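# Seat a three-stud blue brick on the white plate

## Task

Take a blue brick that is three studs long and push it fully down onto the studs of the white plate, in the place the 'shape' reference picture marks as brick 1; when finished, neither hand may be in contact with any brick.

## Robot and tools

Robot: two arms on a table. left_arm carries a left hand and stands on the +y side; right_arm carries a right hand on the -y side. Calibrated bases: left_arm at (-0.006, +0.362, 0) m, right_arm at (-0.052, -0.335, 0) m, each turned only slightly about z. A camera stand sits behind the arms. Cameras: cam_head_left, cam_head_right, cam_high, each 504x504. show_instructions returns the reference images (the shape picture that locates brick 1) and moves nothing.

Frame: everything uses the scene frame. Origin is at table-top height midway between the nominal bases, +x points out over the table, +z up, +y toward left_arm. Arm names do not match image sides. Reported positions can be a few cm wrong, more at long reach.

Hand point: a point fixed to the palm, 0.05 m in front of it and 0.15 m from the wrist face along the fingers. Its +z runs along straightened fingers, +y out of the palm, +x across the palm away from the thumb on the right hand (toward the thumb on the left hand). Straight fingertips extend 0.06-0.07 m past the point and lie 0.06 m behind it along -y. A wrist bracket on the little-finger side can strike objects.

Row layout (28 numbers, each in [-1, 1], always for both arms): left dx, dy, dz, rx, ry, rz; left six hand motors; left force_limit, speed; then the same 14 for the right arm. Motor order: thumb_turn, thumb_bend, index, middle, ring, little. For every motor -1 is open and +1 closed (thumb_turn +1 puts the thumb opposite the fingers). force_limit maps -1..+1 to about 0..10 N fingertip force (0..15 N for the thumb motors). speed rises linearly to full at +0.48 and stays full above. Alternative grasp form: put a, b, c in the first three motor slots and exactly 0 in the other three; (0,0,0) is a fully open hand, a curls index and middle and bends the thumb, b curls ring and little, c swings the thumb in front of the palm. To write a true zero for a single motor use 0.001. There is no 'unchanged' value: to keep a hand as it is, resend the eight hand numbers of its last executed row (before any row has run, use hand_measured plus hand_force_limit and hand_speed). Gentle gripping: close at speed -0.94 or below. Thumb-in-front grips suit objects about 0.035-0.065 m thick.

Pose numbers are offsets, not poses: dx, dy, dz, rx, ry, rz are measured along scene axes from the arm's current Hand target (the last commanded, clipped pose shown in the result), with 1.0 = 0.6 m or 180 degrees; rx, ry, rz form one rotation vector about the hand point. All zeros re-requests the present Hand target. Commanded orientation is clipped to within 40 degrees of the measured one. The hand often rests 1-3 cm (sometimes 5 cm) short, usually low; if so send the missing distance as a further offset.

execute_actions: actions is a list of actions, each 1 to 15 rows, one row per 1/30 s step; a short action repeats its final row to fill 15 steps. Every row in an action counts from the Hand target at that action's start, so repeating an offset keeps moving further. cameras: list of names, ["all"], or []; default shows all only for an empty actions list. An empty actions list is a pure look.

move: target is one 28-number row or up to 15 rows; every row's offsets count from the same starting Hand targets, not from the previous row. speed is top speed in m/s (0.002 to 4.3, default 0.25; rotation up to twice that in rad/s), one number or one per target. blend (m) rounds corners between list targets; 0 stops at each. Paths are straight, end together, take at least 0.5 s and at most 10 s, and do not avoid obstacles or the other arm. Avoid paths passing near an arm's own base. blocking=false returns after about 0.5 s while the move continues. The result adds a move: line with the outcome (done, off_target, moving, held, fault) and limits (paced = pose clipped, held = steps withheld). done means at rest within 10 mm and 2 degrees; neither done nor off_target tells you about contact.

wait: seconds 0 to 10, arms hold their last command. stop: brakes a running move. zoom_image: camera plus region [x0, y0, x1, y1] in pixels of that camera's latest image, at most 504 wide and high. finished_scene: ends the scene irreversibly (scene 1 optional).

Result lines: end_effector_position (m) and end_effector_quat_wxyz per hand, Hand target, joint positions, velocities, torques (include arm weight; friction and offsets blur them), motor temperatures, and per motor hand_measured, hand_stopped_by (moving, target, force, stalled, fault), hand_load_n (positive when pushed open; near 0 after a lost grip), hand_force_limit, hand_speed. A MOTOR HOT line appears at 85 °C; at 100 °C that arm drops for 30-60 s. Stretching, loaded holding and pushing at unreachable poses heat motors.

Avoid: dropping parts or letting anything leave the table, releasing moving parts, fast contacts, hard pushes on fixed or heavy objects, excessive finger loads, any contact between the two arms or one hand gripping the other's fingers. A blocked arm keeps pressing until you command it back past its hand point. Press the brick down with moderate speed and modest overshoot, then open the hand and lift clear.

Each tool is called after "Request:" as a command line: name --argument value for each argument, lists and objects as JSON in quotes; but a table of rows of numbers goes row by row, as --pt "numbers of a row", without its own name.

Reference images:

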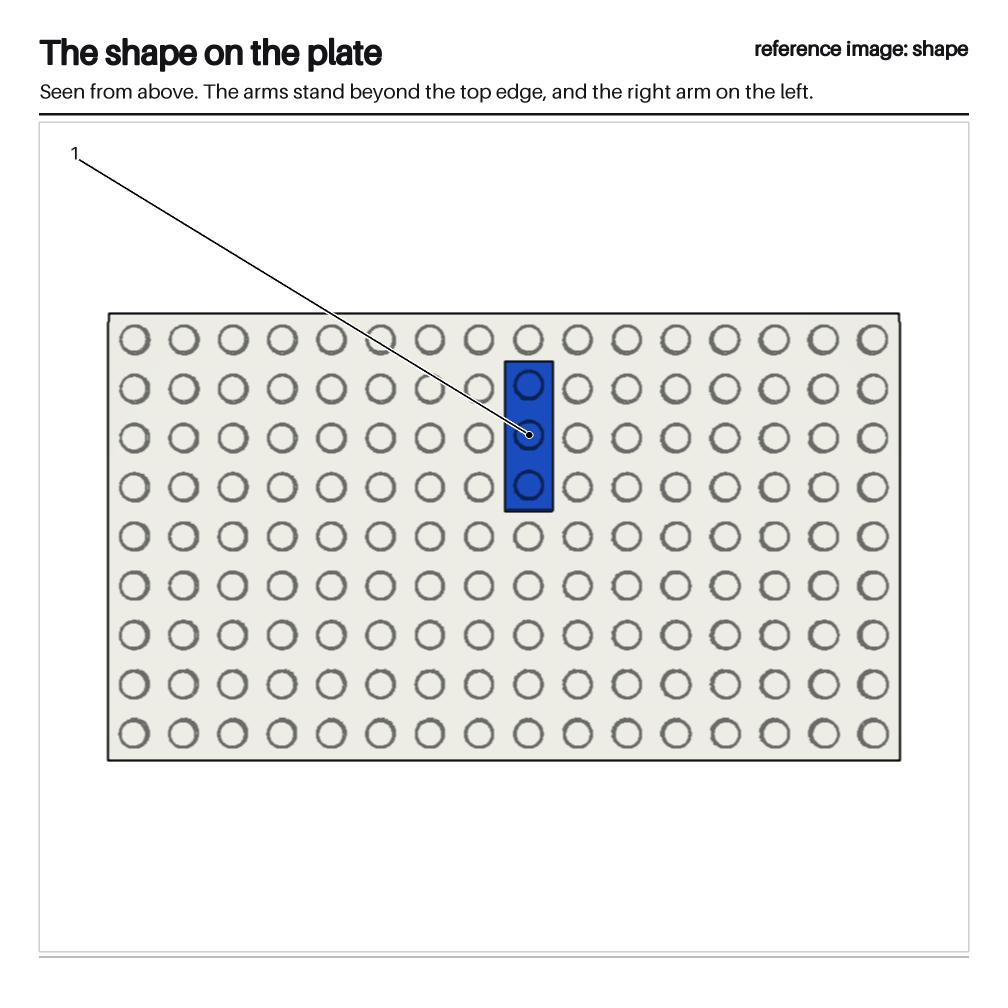

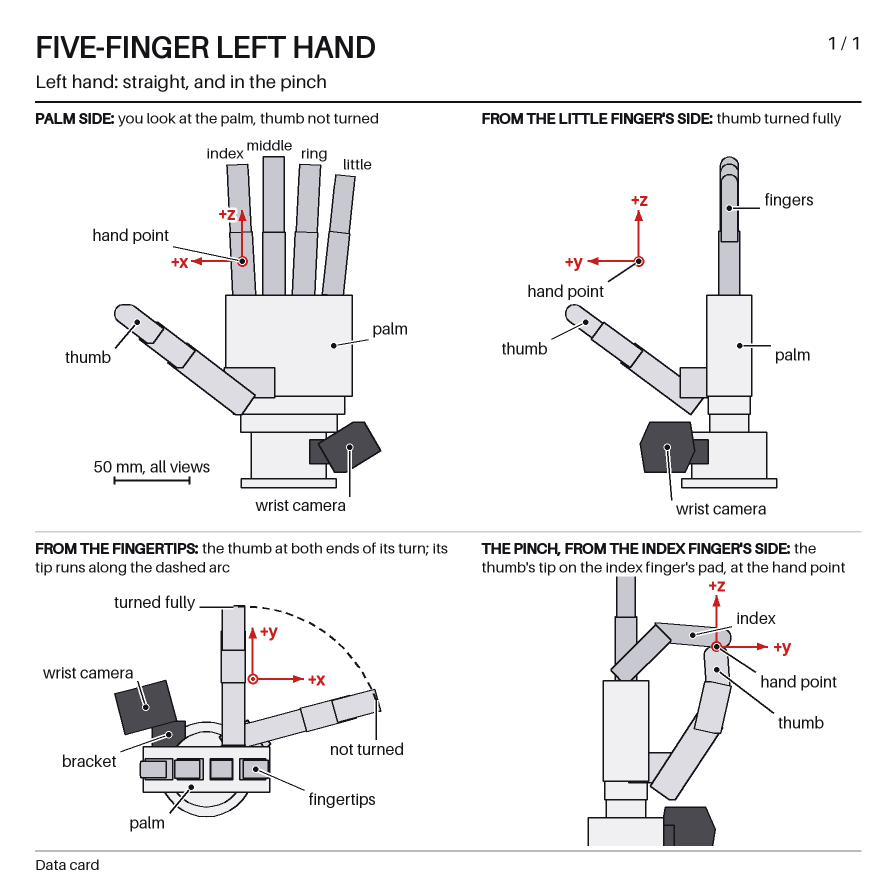

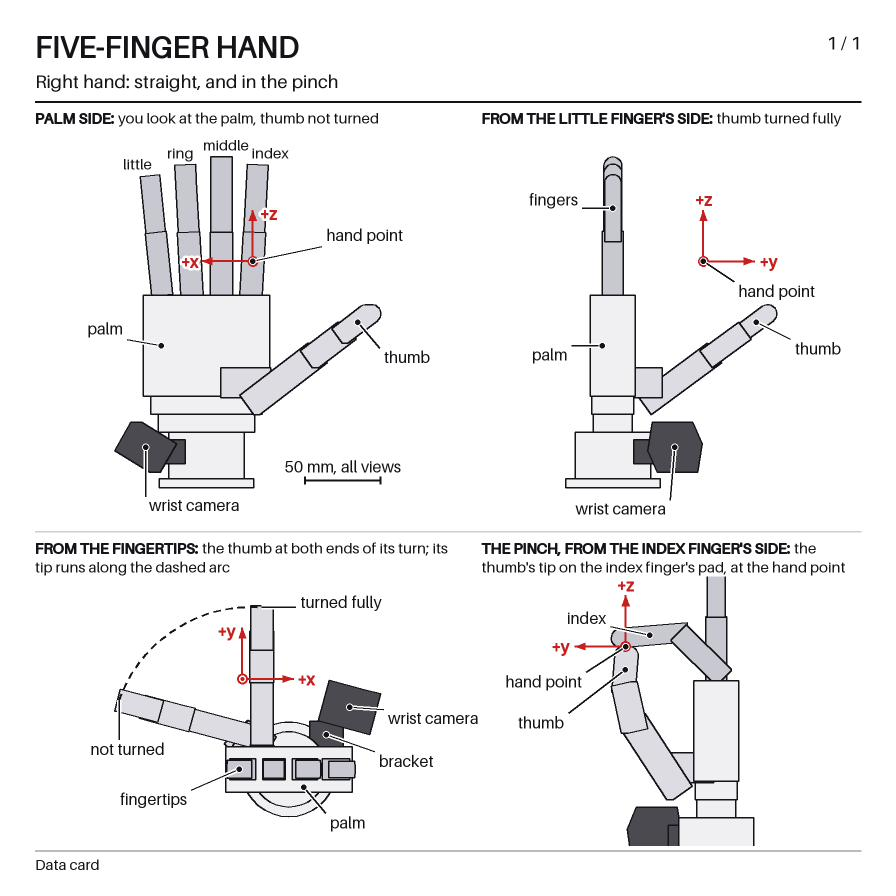

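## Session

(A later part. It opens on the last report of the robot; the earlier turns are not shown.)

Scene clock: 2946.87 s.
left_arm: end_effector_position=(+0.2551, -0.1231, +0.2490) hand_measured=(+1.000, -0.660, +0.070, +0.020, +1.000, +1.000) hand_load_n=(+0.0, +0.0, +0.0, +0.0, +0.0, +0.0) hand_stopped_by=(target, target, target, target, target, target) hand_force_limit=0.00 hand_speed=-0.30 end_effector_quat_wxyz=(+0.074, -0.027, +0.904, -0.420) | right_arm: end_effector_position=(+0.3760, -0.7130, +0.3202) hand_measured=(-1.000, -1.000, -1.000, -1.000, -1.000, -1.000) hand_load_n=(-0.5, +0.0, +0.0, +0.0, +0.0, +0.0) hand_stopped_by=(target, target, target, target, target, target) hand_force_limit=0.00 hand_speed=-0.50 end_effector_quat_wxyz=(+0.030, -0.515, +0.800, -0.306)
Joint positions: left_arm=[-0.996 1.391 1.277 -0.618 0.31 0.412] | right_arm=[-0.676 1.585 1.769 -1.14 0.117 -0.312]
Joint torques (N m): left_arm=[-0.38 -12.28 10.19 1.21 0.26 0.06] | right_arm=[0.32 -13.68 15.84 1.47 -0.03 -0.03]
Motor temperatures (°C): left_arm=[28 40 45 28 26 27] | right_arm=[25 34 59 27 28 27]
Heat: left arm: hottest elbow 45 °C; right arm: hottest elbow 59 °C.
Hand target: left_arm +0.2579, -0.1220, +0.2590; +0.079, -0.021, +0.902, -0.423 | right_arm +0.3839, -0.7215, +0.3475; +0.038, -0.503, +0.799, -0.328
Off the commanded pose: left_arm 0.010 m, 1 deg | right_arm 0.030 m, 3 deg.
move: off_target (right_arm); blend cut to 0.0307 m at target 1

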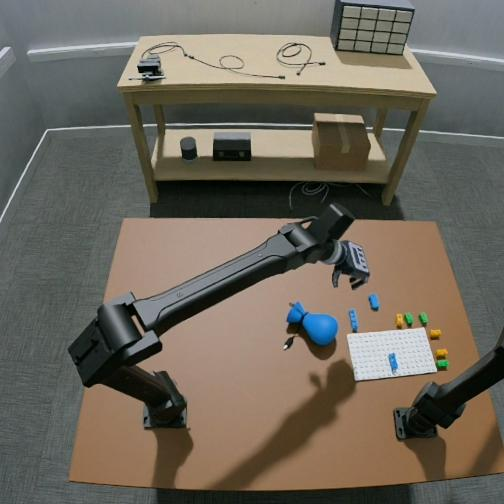

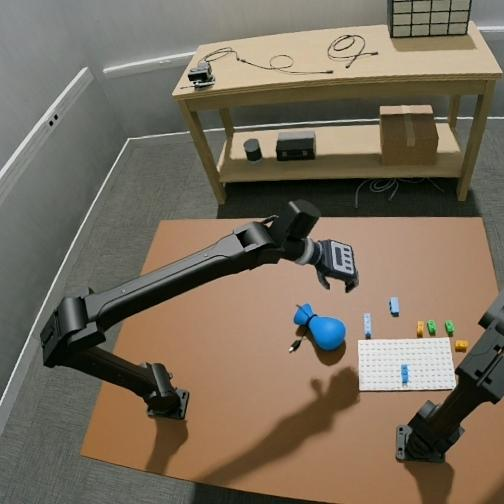

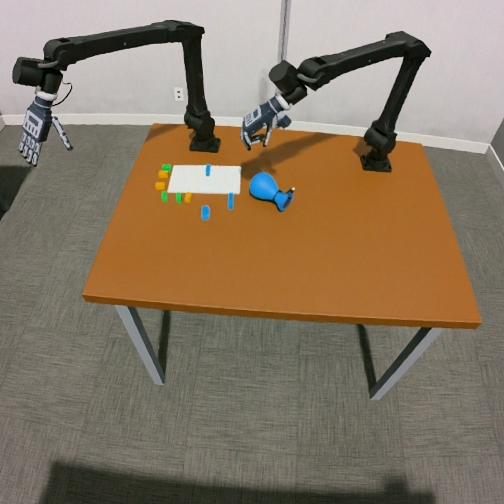

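Request:
move --pt "-0.2215 -0.2967 -0.2 0 0 0 1 -0.6 0.07 0.02 1 1 0.0 -0.3 0 0 0 0 0 0 0 0 0 0 0 0 0 -0.5" --pt "-0.2498 -0.3033 -0.3067 0 0 0 1 -0.6 0.07 0.02 1 1 0.0 -0.3 0 0 0 0 0 0 0 0 0 0 0 0 0 -0.5" --pt "-0.2498 -0.3037 -0.3725 0 0 0 1 -0.6 0.07 0.02 1 1 0.0 -0.3 0 0 0 0 0 0 0 0 0 0 0 0 0 -0.5" --speed '[0.25,0.1,0.05]' --blend '[0.03,0,0]' --cameras '["all"]'

Request:
zoom_image --camera "cam_head_right" --region '[384, 350, 424, 390]'

Request:
zoom_image --camera "cam_head_left" --region '[374, 342, 414, 382]'

Request:
zoom_image --camera "cam_high" --region '[190, 150, 230, 190]'

Scene clock: 2995.53 s.
left_arm: end_effector_position=(+0.1143, -0.2995, +0.0406) hand_measured=(+1.000, -0.600, +0.070, +0.020, +1.000, +1.000) hand_load_n=(+0.0, +0.0, +0.0, +0.5, +0.0, +0.0) hand_stopped_by=(target, target, target, target, target, target) hand_force_limit=0.00 hand_speed=-0.30 end_effector_quat_wxyz=(+0.082, -0.020, +0.904, -0.419) | right_arm: end_effector_position=(+0.3760, -0.7130, +0.3202) hand_measured=(-1.000, -1.000, -1.000, -1.000, -1.000, -1.000) hand_load_n=(+0.0, +0.0, +0.0, +0.0, +0.0, +0.0) hand_stopped_by=(target, target, target, target, target, target) hand_force_limit=0.00 hand_speed=-0.50 end_effector_quat_wxyz=(+0.030, -0.515, +0.800, -0.306)
Joint positions: left_arm=[-1.396 1.846 1.247 -0.09 -0.004 0.167] | right_arm=[-0.676 1.585 1.769 -1.14 0.117 -0.312]
Joint torques (N m): left_arm=[-1.67 -16.15 7.84 2.76 -0.08 -0.15] | right_arm=[0.03 -13.74 15.72 1.62 -0.04 -0.01]
Motor temperatures (°C): left_arm=[28 37 46 28 26 27] | right_arm=[25 34 60 27 28 27]
Heat: left arm: hottest elbow 46 °C; right arm: hottest elbow 60 °C.
Hand target: left_arm +0.1081, -0.3043, +0.0357; +0.079, -0.021, +0.902, -0.423 | right_arm +0.3839, -0.7215, +0.3475; +0.038, -0.503, +0.799, -0.328
Off the commanded pose: left_arm 0.009 m, 1 deg | right_arm 0.030 m, 3 deg.
move: off_target (right_arm)

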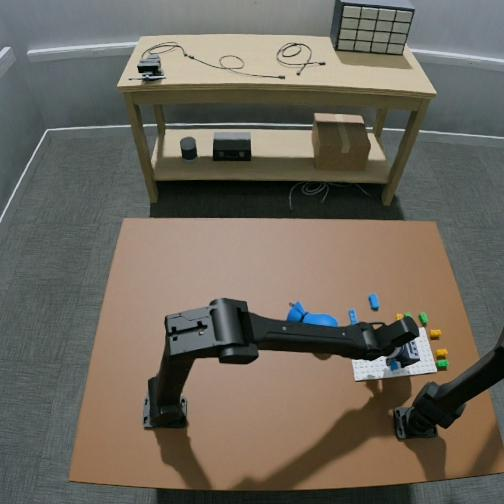

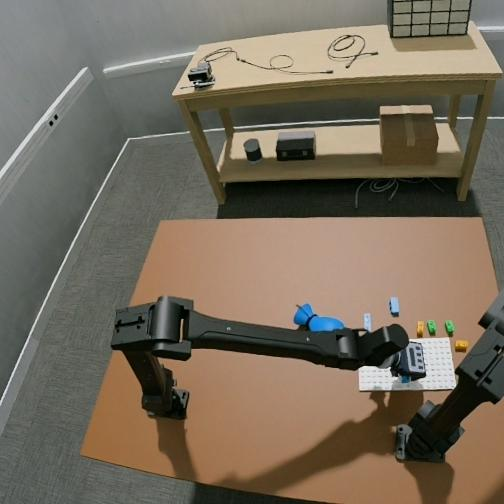

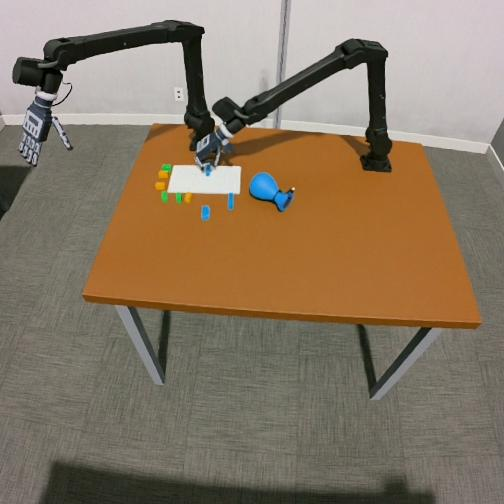

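Scaled by 12.600.

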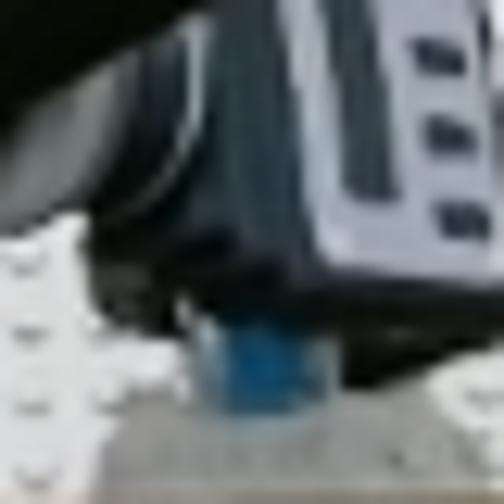

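Scaled by 12.600.

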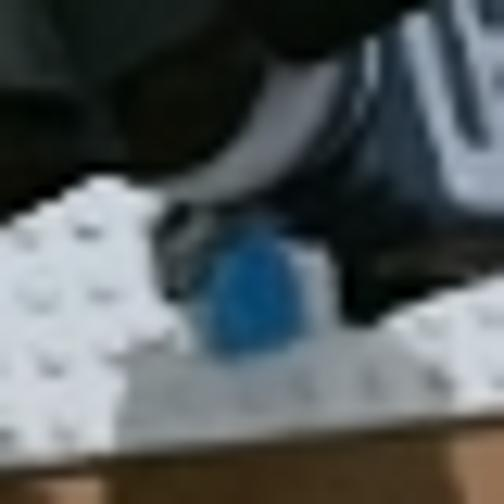

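Scaled by 12.600.

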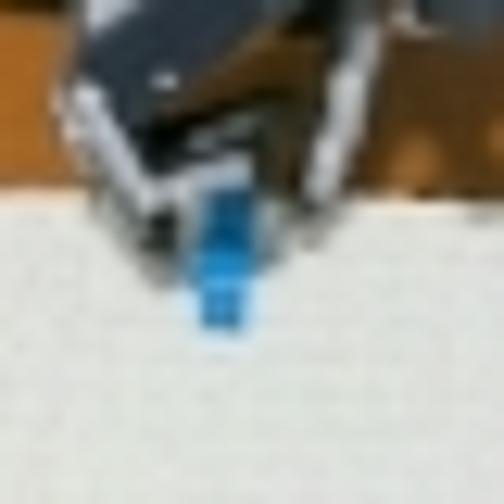

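Request:
move --target '[0,0.001,-0.0145,0,0,0, 1,-0.6,0.07,0.02,1,1, 0.0,-0.3, 0,0,0,0,0,0, 0,0,0,0,0,0, 0,-0.5]' --speed 0.04 --cameras '[]'

Request:
execute_actions --actions '[[[0,0,0,0,0,0, 1,-0.6,0.21,0.155,1,1, -0.5,-0.85, 0,0,0,0,0,0, 0,0,0,0,0,0, 0,-0.5]],[[0,0,0,0,0,0, 1,-0.6,0.21,0.155,1,1, -0.5,-0.85, 0,0,0,0,0,0, 0,0,0,0,0,0, 0,-0.5]],[[0,0,0,0,0,0, 1,-0.36,0.21,0.155,1,1, -0.45,-0.92, 0,0,0,0,0,0, 0,0,0,0,0,0, 0,-0.5]],[[0,0,0,0,0,0, 1,-0.36,0.21,0.155,1,1, -0.45,-0.92, 0,0,0,0,0,0, 0,0,0,0,0,0, 0,-0.5]],[[0,0,0,0,0,0, 1,-0.36,0.21,0.155,1,1, -0.45,-0.92, 0,0,0,0,0,0, 0,0,0,0,0,0, 0,-0.5]]]' --cameras '["all"]'

Request:
zoom_image --camera "cam_head_right" --region '[384, 358, 420, 394]'

Request:
zoom_image --camera "cam_head_left" --region '[374, 346, 410, 382]'

Request:
zoom_image --camera "cam_high" --region '[190, 155, 230, 195]'

Scene clock: 3012.57 s.
left_arm: end_effector_position=(+0.1143, -0.2993, +0.0328) hand_measured=(+1.000, -0.600, +0.070, +0.020, +1.000, +1.000) hand_load_n=(+0.0, +0.0, +0.0, +0.0, +0.0, +0.0) hand_stopped_by=(target, target, target, target, target, target) hand_force_limit=0.00 hand_speed=-0.30 end_effector_quat_wxyz=(+0.082, -0.020, +0.904, -0.419) | right_arm: end_effector_position=(+0.3760, -0.7130, +0.3202) hand_measured=(-1.000, -1.000, -1.000, -1.000, -1.000, -1.000) hand_load_n=(+0.0, +0.0, +0.0, +0.0, +0.0, +0.0) hand_stopped_by=(target, target, target, target, target, target) hand_force_limit=0.00 hand_speed=-0.50 end_effector_quat_wxyz=(+0.030, -0.515, +0.800, -0.306)
Joint positions: left_arm=[-1.396 1.857 1.239 -0.069 -0.004 0.167] | right_arm=[-0.676 1.585 1.769 -1.14 0.117 -0.312]
Joint torques (N m): left_arm=[-1.67 -16.21 7.71 2.71 -0.07 -0.15] | right_arm=[0.15 -13.45 15.77 1.55 -0.01 0]
Motor temperatures (°C): left_arm=[28 37 45 28 26 27] | right_arm=[25 34 60 27 28 27]
Heat: left arm: hottest elbow 45 °C; right arm: hottest elbow 60 °C.
Hand target: left_arm +0.1081, -0.3036, +0.0268; +0.079, -0.021, +0.902, -0.423 | right_arm +0.3839, -0.7215, +0.3475; +0.038, -0.503, +0.799, -0.328
Off the commanded pose: left_arm 0.010 m, 1 deg | right_arm 0.030 m, 3 deg.
move: off_target (right_arm)
No camera images: "cameras" was empty.

Scene clock: 3015.80 s.
left_arm: end_effector_position=(+0.1145, -0.3004, +0.0330) hand_measured=(+1.000, -0.370, +0.210, +0.142, +1.000, +1.000) hand_load_n=(-1.0, +4.0, +0.0, +3.5, +0.0, +0.0) hand_stopped_by=(target, force, target, force, target, target) hand_force_limit=-0.45 hand_speed=-0.92 end_effector_quat_wxyz=(+0.082, -0.020, +0.903, -0.421) | right_arm: end_effector_position=(+0.3760, -0.7130, +0.3202) hand_measured=(-1.000, -1.000, -1.000, -1.000, -1.000, -1.000) hand_load_n=(+0.0, +0.0, +0.0, +0.0, +0.0, +0.0) hand_stopped_by=(target, target, target, target, target, target) hand_force_limit=0.00 hand_speed=-0.50 end_effector_quat_wxyz=(+0.030, -0.515, +0.800, -0.306)
Joint positions: left_arm=[-1.396 1.858 1.239 -0.064 -0.004 0.167] | right_arm=[-0.676 1.585 1.769 -1.14 0.117 -0.312]
Joint torques (N m): left_arm=[-1.85 -16.15 7.71 2.56 -0.08 -0.15] | right_arm=[0.62 -13.57 15.68 1.51 -0.02 -0.02]
Motor temperatures (°C): left_arm=[28 37 45 28 26 27] | right_arm=[25 34 60 27 28 27]
Heat: left arm: hottest elbow 45 °C; right arm: hottest elbow 60 °C.
Hand target: left_arm +0.1081, -0.3036, +0.0268; +0.079, -0.022, +0.902, -0.423 | right_arm +0.3839, -0.7215, +0.3475; +0.038, -0.503, +0.799, -0.328
Off the commanded pose: left_arm 0.010 m, 0 deg | right_arm 0.030 m, 3 deg.

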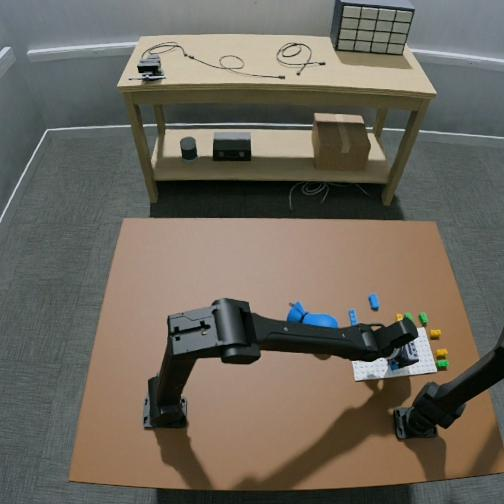

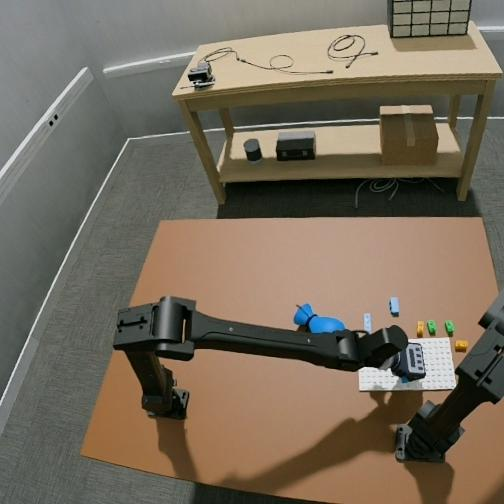

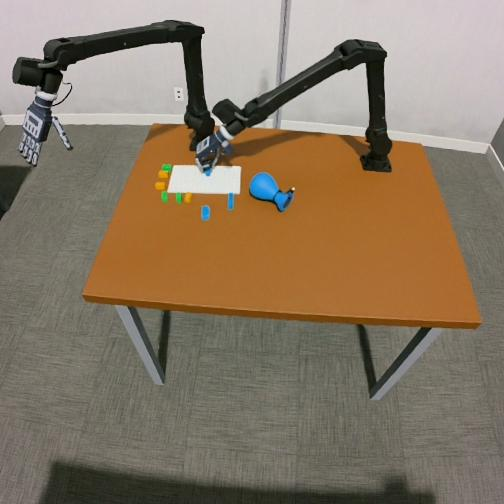

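Scaled by 14.000.

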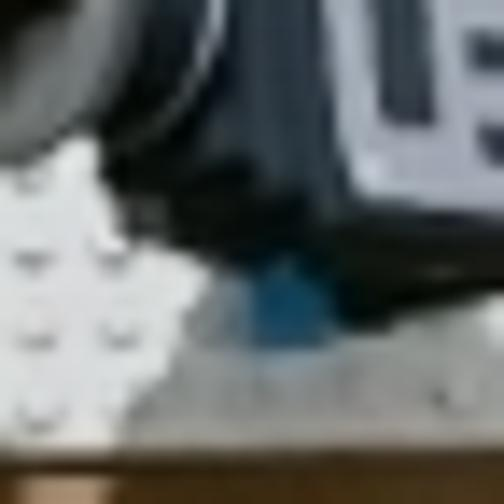

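Scaled by 14.000.

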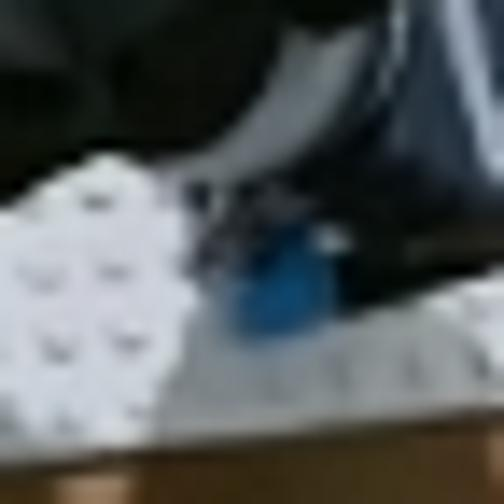

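Scaled by 12.600.

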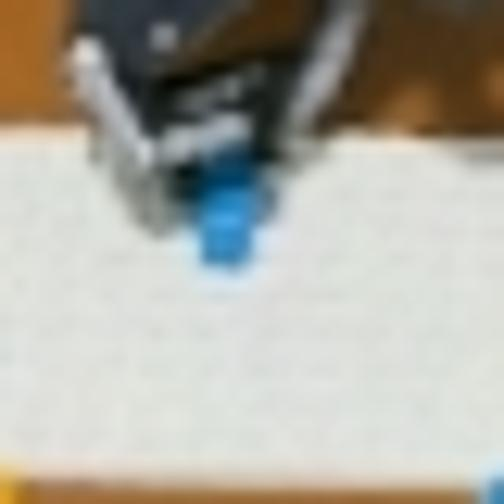

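Request:
move --pt "0.0 0.03 -0.07 0.035 0 0 1 -0.36 0.21 0.155 1 1 -0.2 -0.92 0 0 0 0 0 0 0 0 0 0 0 0 0 -0.5" --pt "0.0 -0.01 -0.08 0.035 0 0 1 -0.36 0.21 0.155 1 1 -0.2 -0.92 0 0 0 0 0 0 0 0 0 0 0 0 0 -0.5" --speed '[0.05,0.02]' --cameras '["all"]'

Request:
zoom_image --camera "cam_head_right" --region '[384, 358, 420, 394]'

Request:
zoom_image --camera "cam_high" --region '[190, 155, 230, 195]'

Scene clock: 3031.83 s.
left_arm: end_effector_position=(+0.1149, -0.3028, +0.0296) hand_measured=(+1.000, -0.372, +0.210, +0.144, +1.000, +1.000) hand_load_n=(-1.5, +7.0, +0.0, +0.0, +0.0, +0.0) hand_stopped_by=(target, force, target, force, target, target) hand_force_limit=-0.20 hand_speed=-0.92 end_effector_quat_wxyz=(+0.087, -0.022, +0.910, -0.405) | right_arm: end_effector_position=(+0.3760, -0.7130, +0.3202) hand_measured=(-1.000, -1.000, -1.000, -1.000, -1.000, -1.000) hand_load_n=(+0.0, +0.0, +0.0, +0.0, +0.0, +0.0) hand_stopped_by=(target, target, target, target, target, target) hand_force_limit=0.00 hand_speed=-0.50 end_effector_quat_wxyz=(+0.030, -0.515, +0.800, -0.306)
Joint positions: left_arm=[-1.402 1.876 1.274 -0.115 -0.023 0.167] | right_arm=[-0.676 1.585 1.769 -1.14 0.117 -0.312]
Joint torques (N m): left_arm=[-1.9 -9.35 10.14 1.57 -0.12 -0.06] | right_arm=[-0.15 -13.86 15.77 1.36 -0.02 0.01]
Motor temperatures (°C): left_arm=[28 37 45 28 26 27] | right_arm=[25 34 60 27 28 27]
Heat: left arm: hottest elbow 45 °C; right arm: hottest elbow 60 °C.
Hand target: left_arm +0.1081, -0.3096, -0.0211; +0.080, -0.017, +0.924, -0.373 | right_arm +0.3839, -0.7215, +0.3475; +0.038, -0.503, +0.799, -0.328
Off the commanded pose: left_arm 0.052 m, 4 deg | right_arm 0.030 m, 3 deg.
move: off_target (left_arm, right_arm)

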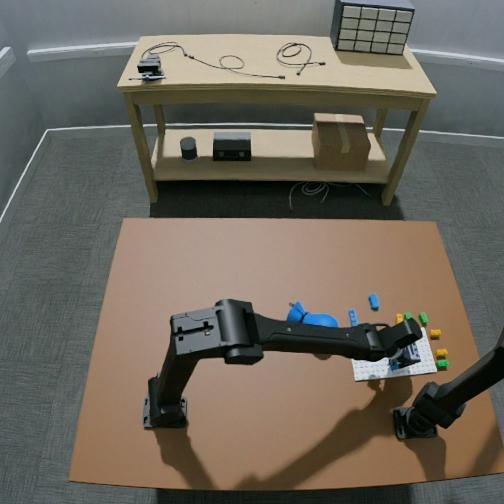

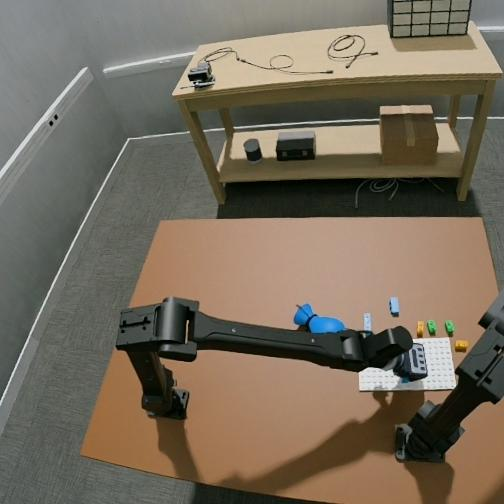

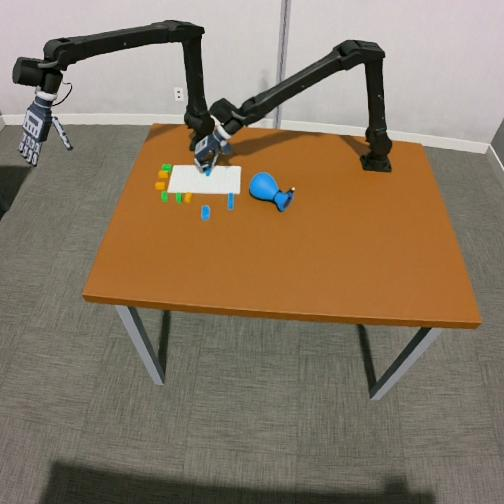

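Scaled by 14.000.

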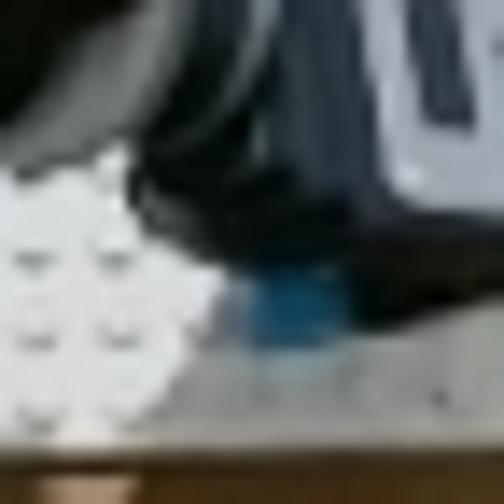

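Scaled by 12.600.

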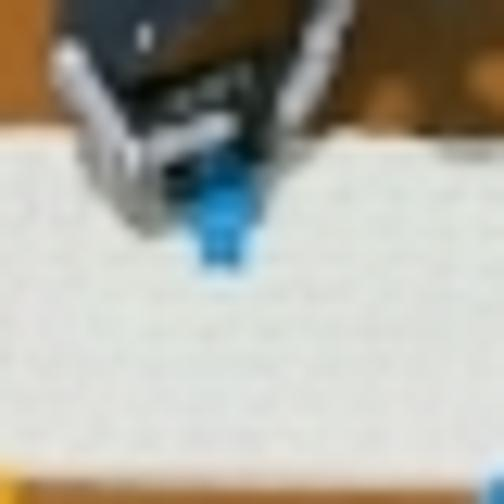

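Request:
move --target '[0.0,0.05,-0.07,0.03,0,0, 1,-0.36,0.21,0.155,1,1, -0.2,-0.92, 0,0,0,0,0,0, 0,0,0,0,0,0, 0,-0.5]' --speed 0.04 --cameras '["all"]'

Request:
zoom_image --camera "cam_head_right" --region '[384, 358, 420, 394]'

Request:
zoom_image --camera "cam_high" --region '[190, 155, 230, 195]'

Request:
zoom_image --camera "cam_head_left" --region '[374, 346, 410, 382]'

Scene clock: 3041.03 s.
left_arm: end_effector_position=(+0.1151, -0.3015, +0.0280) hand_measured=(+1.000, -0.372, +0.210, +0.144, +1.000, +1.000) hand_load_n=(-1.5, +5.0, +0.0, +1.0, +0.0, +0.0) hand_stopped_by=(target, force, target, force, target, target) hand_force_limit=-0.20 hand_speed=-0.92 end_effector_quat_wxyz=(+0.089, -0.023, +0.911, -0.402) | right_arm: end_effector_position=(+0.3760, -0.7130, +0.3202) hand_measured=(-1.000, -1.000, -1.000, -1.000, -1.000, -1.000) hand_load_n=(+0.0, +0.0, +0.0, +0.0, +0.0, +0.0) hand_stopped_by=(target, target, target, target, target, target) hand_force_limit=0.00 hand_speed=-0.50 end_effector_quat_wxyz=(+0.030, -0.515, +0.800, -0.306)
Joint positions: left_arm=[-1.403 1.877 1.274 -0.12 -0.029 0.167] | right_arm=[-0.676 1.585 1.769 -1.14 0.117 -0.312]
Joint torques (N m): left_arm=[-1.38 -7.71 6.49 0.7 -0.25 0.09] | right_arm=[0.62 -13.16 15.68 1.44 -0.01 -0.03]
Motor temperatures (°C): left_arm=[28 36 45 28 26 27] | right_arm=[25 34 60 27 28 27]
Heat: left arm: hottest elbow 45 °C; right arm: hottest elbow 60 °C.
Hand target: left_arm +0.1081, -0.2796, -0.0631; +0.081, -0.013, +0.941, -0.329 | right_arm +0.3839, -0.7215, +0.3475; +0.038, -0.503, +0.799, -0.328
Off the commanded pose: left_arm 0.094 m, 9 deg | right_arm 0.030 m, 3 deg.
move: off_target (left_arm, right_arm)

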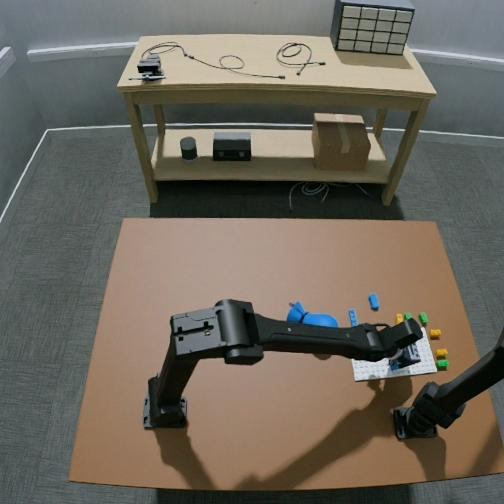

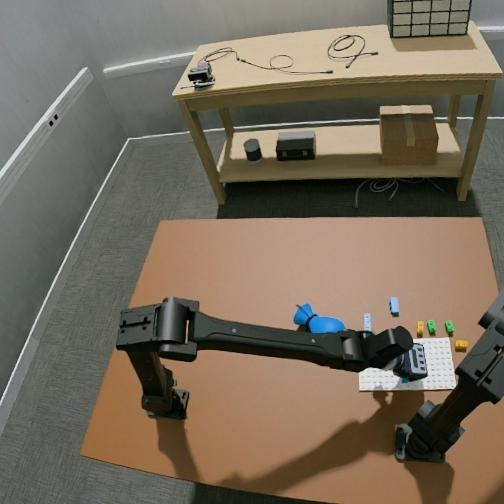

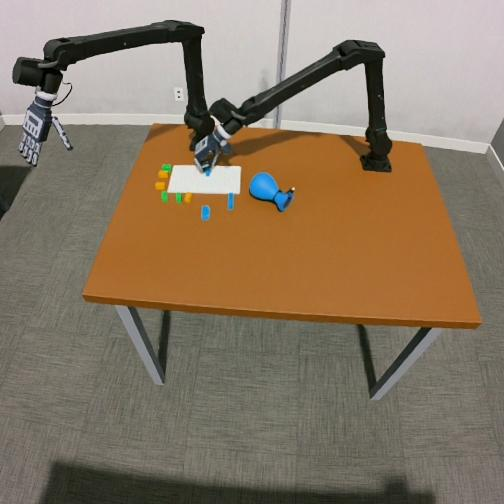

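Scaled by 14.000.

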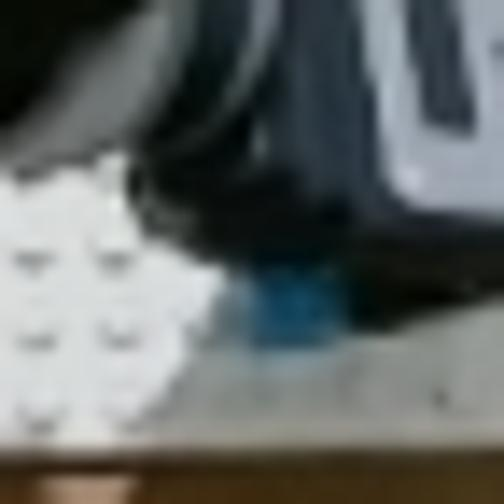

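Scaled by 12.600.

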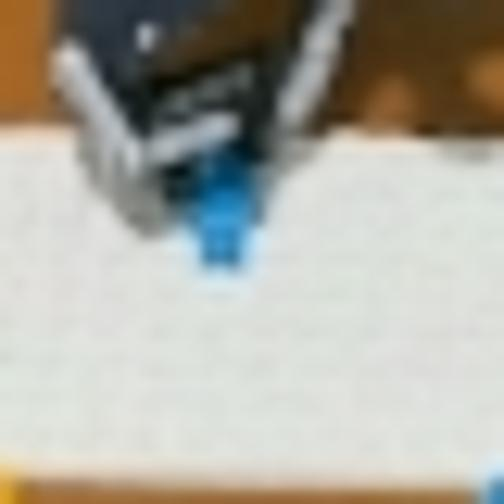

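Scaled by 14.000.

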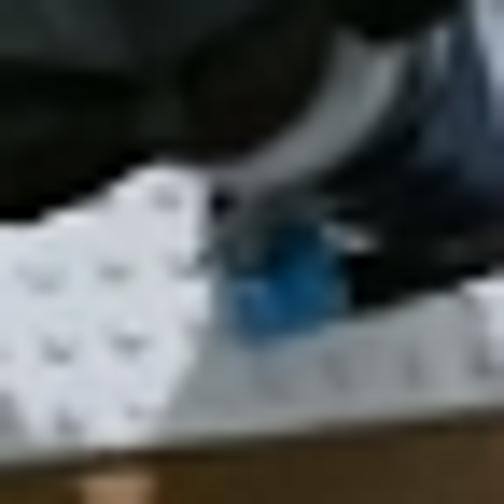

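Request:
move --target '[0.0,-0.043,0.1443,-0.064,0,0, 1,-0.36,0.21,0.155,1,1, -0.2,-0.92, 0,0,0,0,0,0, 0,0,0,0,0,0, 0,-0.5]' --speed 0.06 --cameras '["all"]'

Request:
zoom_image --camera "cam_head_right" --region '[384, 358, 420, 394]'

Request:
zoom_image --camera "cam_high" --region '[190, 155, 230, 195]'

Request:
zoom_image --camera "cam_head_left" --region '[374, 346, 410, 382]'

Scene clock: 3048.43 s.
left_arm: end_effector_position=(+0.1118, -0.3031, +0.0319) hand_measured=(+1.000, -0.372, +0.210, +0.144, +1.000, +1.000) hand_load_n=(-1.0, +5.0, +0.0, +0.5, +0.0, +0.0) hand_stopped_by=(target, force, target, force, target, target) hand_force_limit=-0.20 hand_speed=-0.92 end_effector_quat_wxyz=(+0.083, -0.019, +0.904, -0.418) | right_arm: end_effector_position=(+0.3760, -0.7130, +0.3202) hand_measured=(-1.000, -1.000, -1.000, -1.000, -1.000, -1.000) hand_load_n=(+0.0, +0.0, +0.0, +0.0, +0.0, +0.0) hand_stopped_by=(target, target, target, target, target, target) hand_force_limit=0.00 hand_speed=-0.50 end_effector_quat_wxyz=(+0.030, -0.515, +0.800, -0.306)
Joint positions: left_arm=[-1.403 1.866 1.251 -0.075 -0.011 0.167] | right_arm=[-0.676 1.585 1.769 -1.14 0.117 -0.312]
Joint torques (N m): left_arm=[-1.08 -16.09 7.3 3 0.17 -0.15] | right_arm=[0.09 -13.57 15.76 1.51 -0.03 -0.05]
Motor temperatures (°C): left_arm=[28 36 45 28 26 27] | right_arm=[25 34 60 27 28 27]
Heat: left arm: hottest elbow 45 °C; right arm: hottest elbow 60 °C.
Hand target: left_arm +0.1081, -0.3055, +0.0235; +0.079, -0.021, +0.903, -0.422 | right_arm +0.3839, -0.7215, +0.3475; +0.038, -0.503, +0.799, -0.328
Off the commanded pose: left_arm 0.009 m, 1 deg | right_arm 0.030 m, 3 deg.
move: off_target (right_arm)

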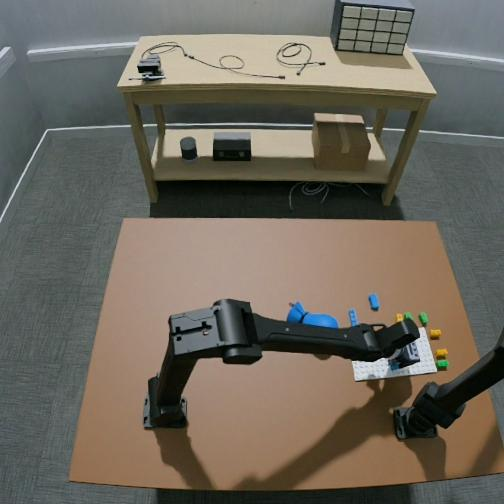

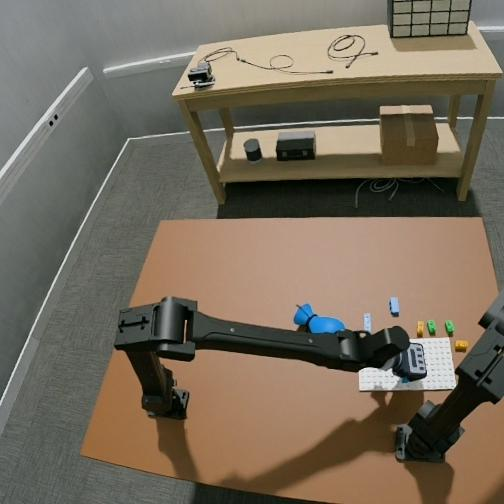

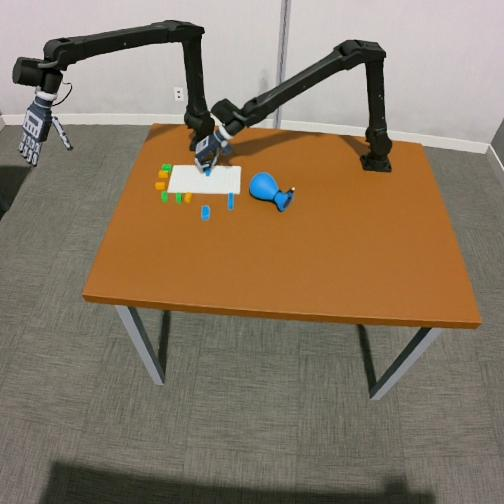

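Scaled by 14.000.

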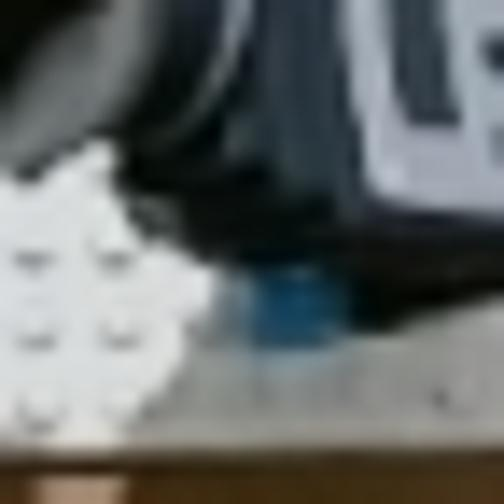

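Scaled by 12.600.

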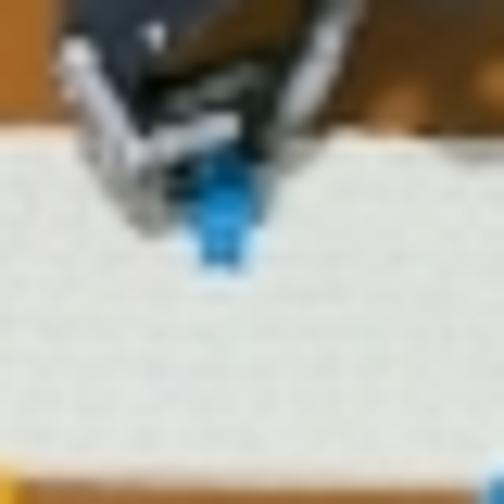

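Scaled by 14.000.

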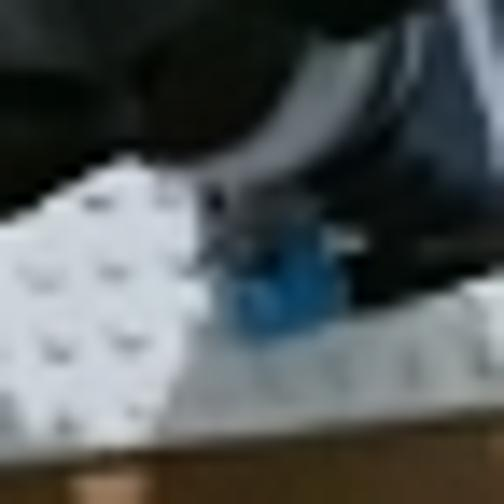

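Request:
move --target '[0.0,0.04,0.0,0,0,0, 1,-0.36,0.21,0.155,1,1, -0.2,-0.92, 0,0,0,0,0,0, 0,0,0,0,0,0, 0,-0.5]' --speed 0.04 --cameras '["all"]'

Request:
zoom_image --camera "cam_head_right" --region '[384, 358, 420, 394]'

Request:
zoom_image --camera "cam_high" --region '[190, 155, 230, 195]'

Request:
zoom_image --camera "cam_head_left" --region '[374, 346, 410, 382]'

Scene clock: 3077.63 s.
left_arm: end_effector_position=(+0.1093, -0.2925, +0.0346) hand_measured=(+1.000, -0.370, +0.210, +0.144, +1.000, +1.000) hand_load_n=(-0.5, +2.0, +0.0, +1.5, +0.0, +0.0) hand_stopped_by=(target, force, target, force, target, target) hand_force_limit=-0.20 hand_speed=-0.92 end_effector_quat_wxyz=(+0.084, -0.018, +0.897, -0.434) | right_arm: end_effector_position=(+0.3760, -0.7130, +0.3202) hand_measured=(-1.000, -1.000, -1.000, -1.000, -1.000, -1.000) hand_load_n=(+0.0, +0.0, +0.0, +0.0, +0.0, +0.0) hand_stopped_by=(target, target, target, target, target, target) hand_force_limit=0.00 hand_speed=-0.50 end_effector_quat_wxyz=(+0.030, -0.515, +0.800, -0.306)
Joint positions: left_arm=[-1.401 1.832 1.187 -0.01 -0.004 0.167] | right_arm=[-0.676 1.585 1.769 -1.14 0.117 -0.312]
Joint torques (N m): left_arm=[-0.5 -16.73 6.28 1.5 0.15 -0.11] | right_arm=[0.38 -13.51 15.73 1.44 -0.05 0.02]
Motor temperatures (°C): left_arm=[28 38 44 28 26 27] | right_arm=[25 34 60 27 28 27]
Heat: left arm: hottest elbow 44 °C; right arm: hottest elbow 60 °C.
Hand target: left_arm +0.1081, -0.2815, +0.0234; +0.079, -0.021, +0.903, -0.422 | right_arm +0.3839, -0.7215, +0.3475; +0.038, -0.503, +0.799, -0.328
Off the commanded pose: left_arm 0.016 m, 2 deg | right_arm 0.030 m, 3 deg.
move: off_target (left_arm, right_arm)

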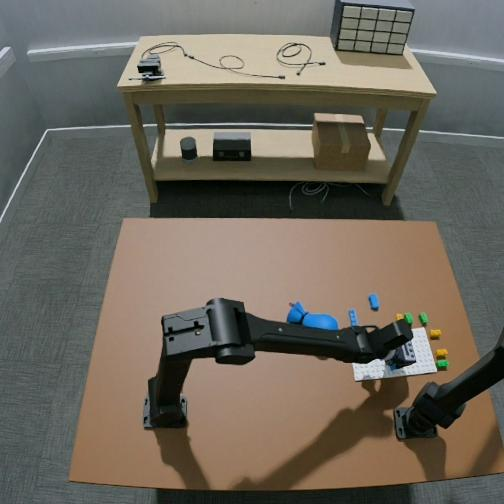

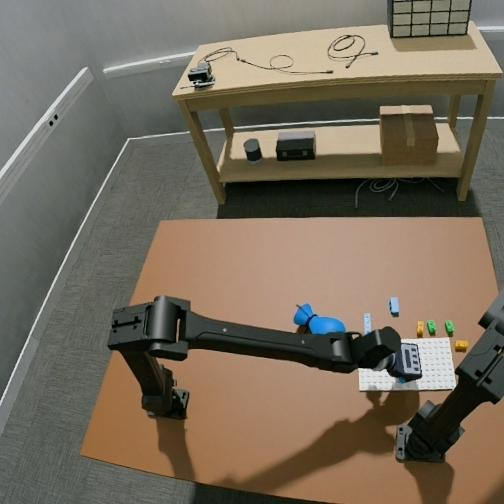

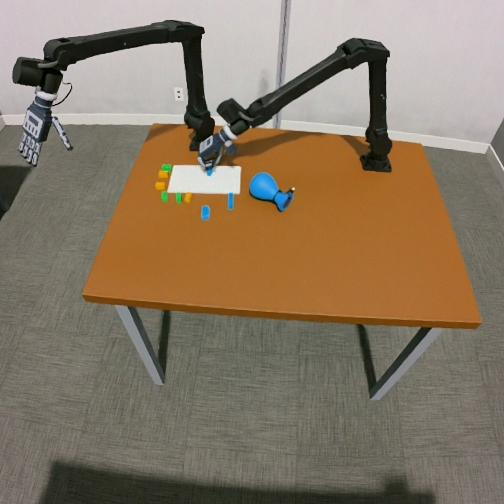

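Scaled by 14.000.

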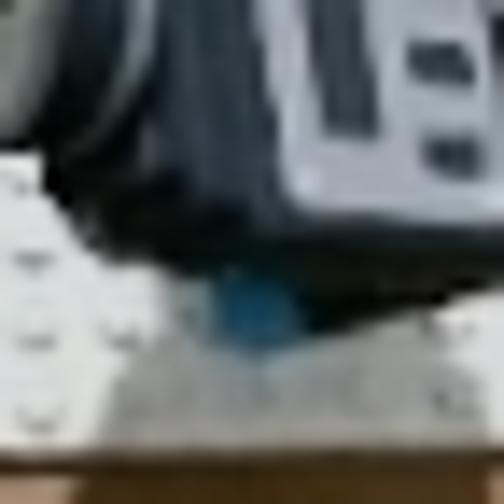

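Scaled by 12.600.

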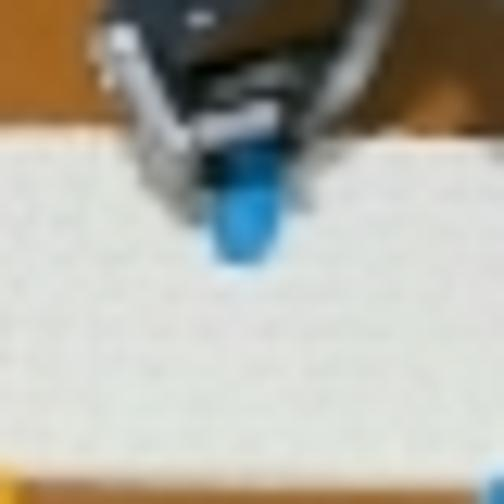

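Scaled by 14.000.

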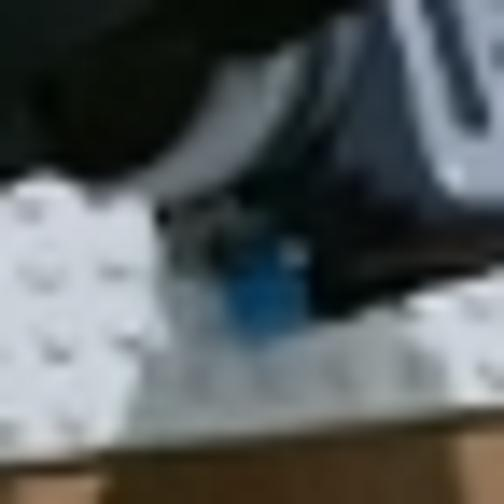

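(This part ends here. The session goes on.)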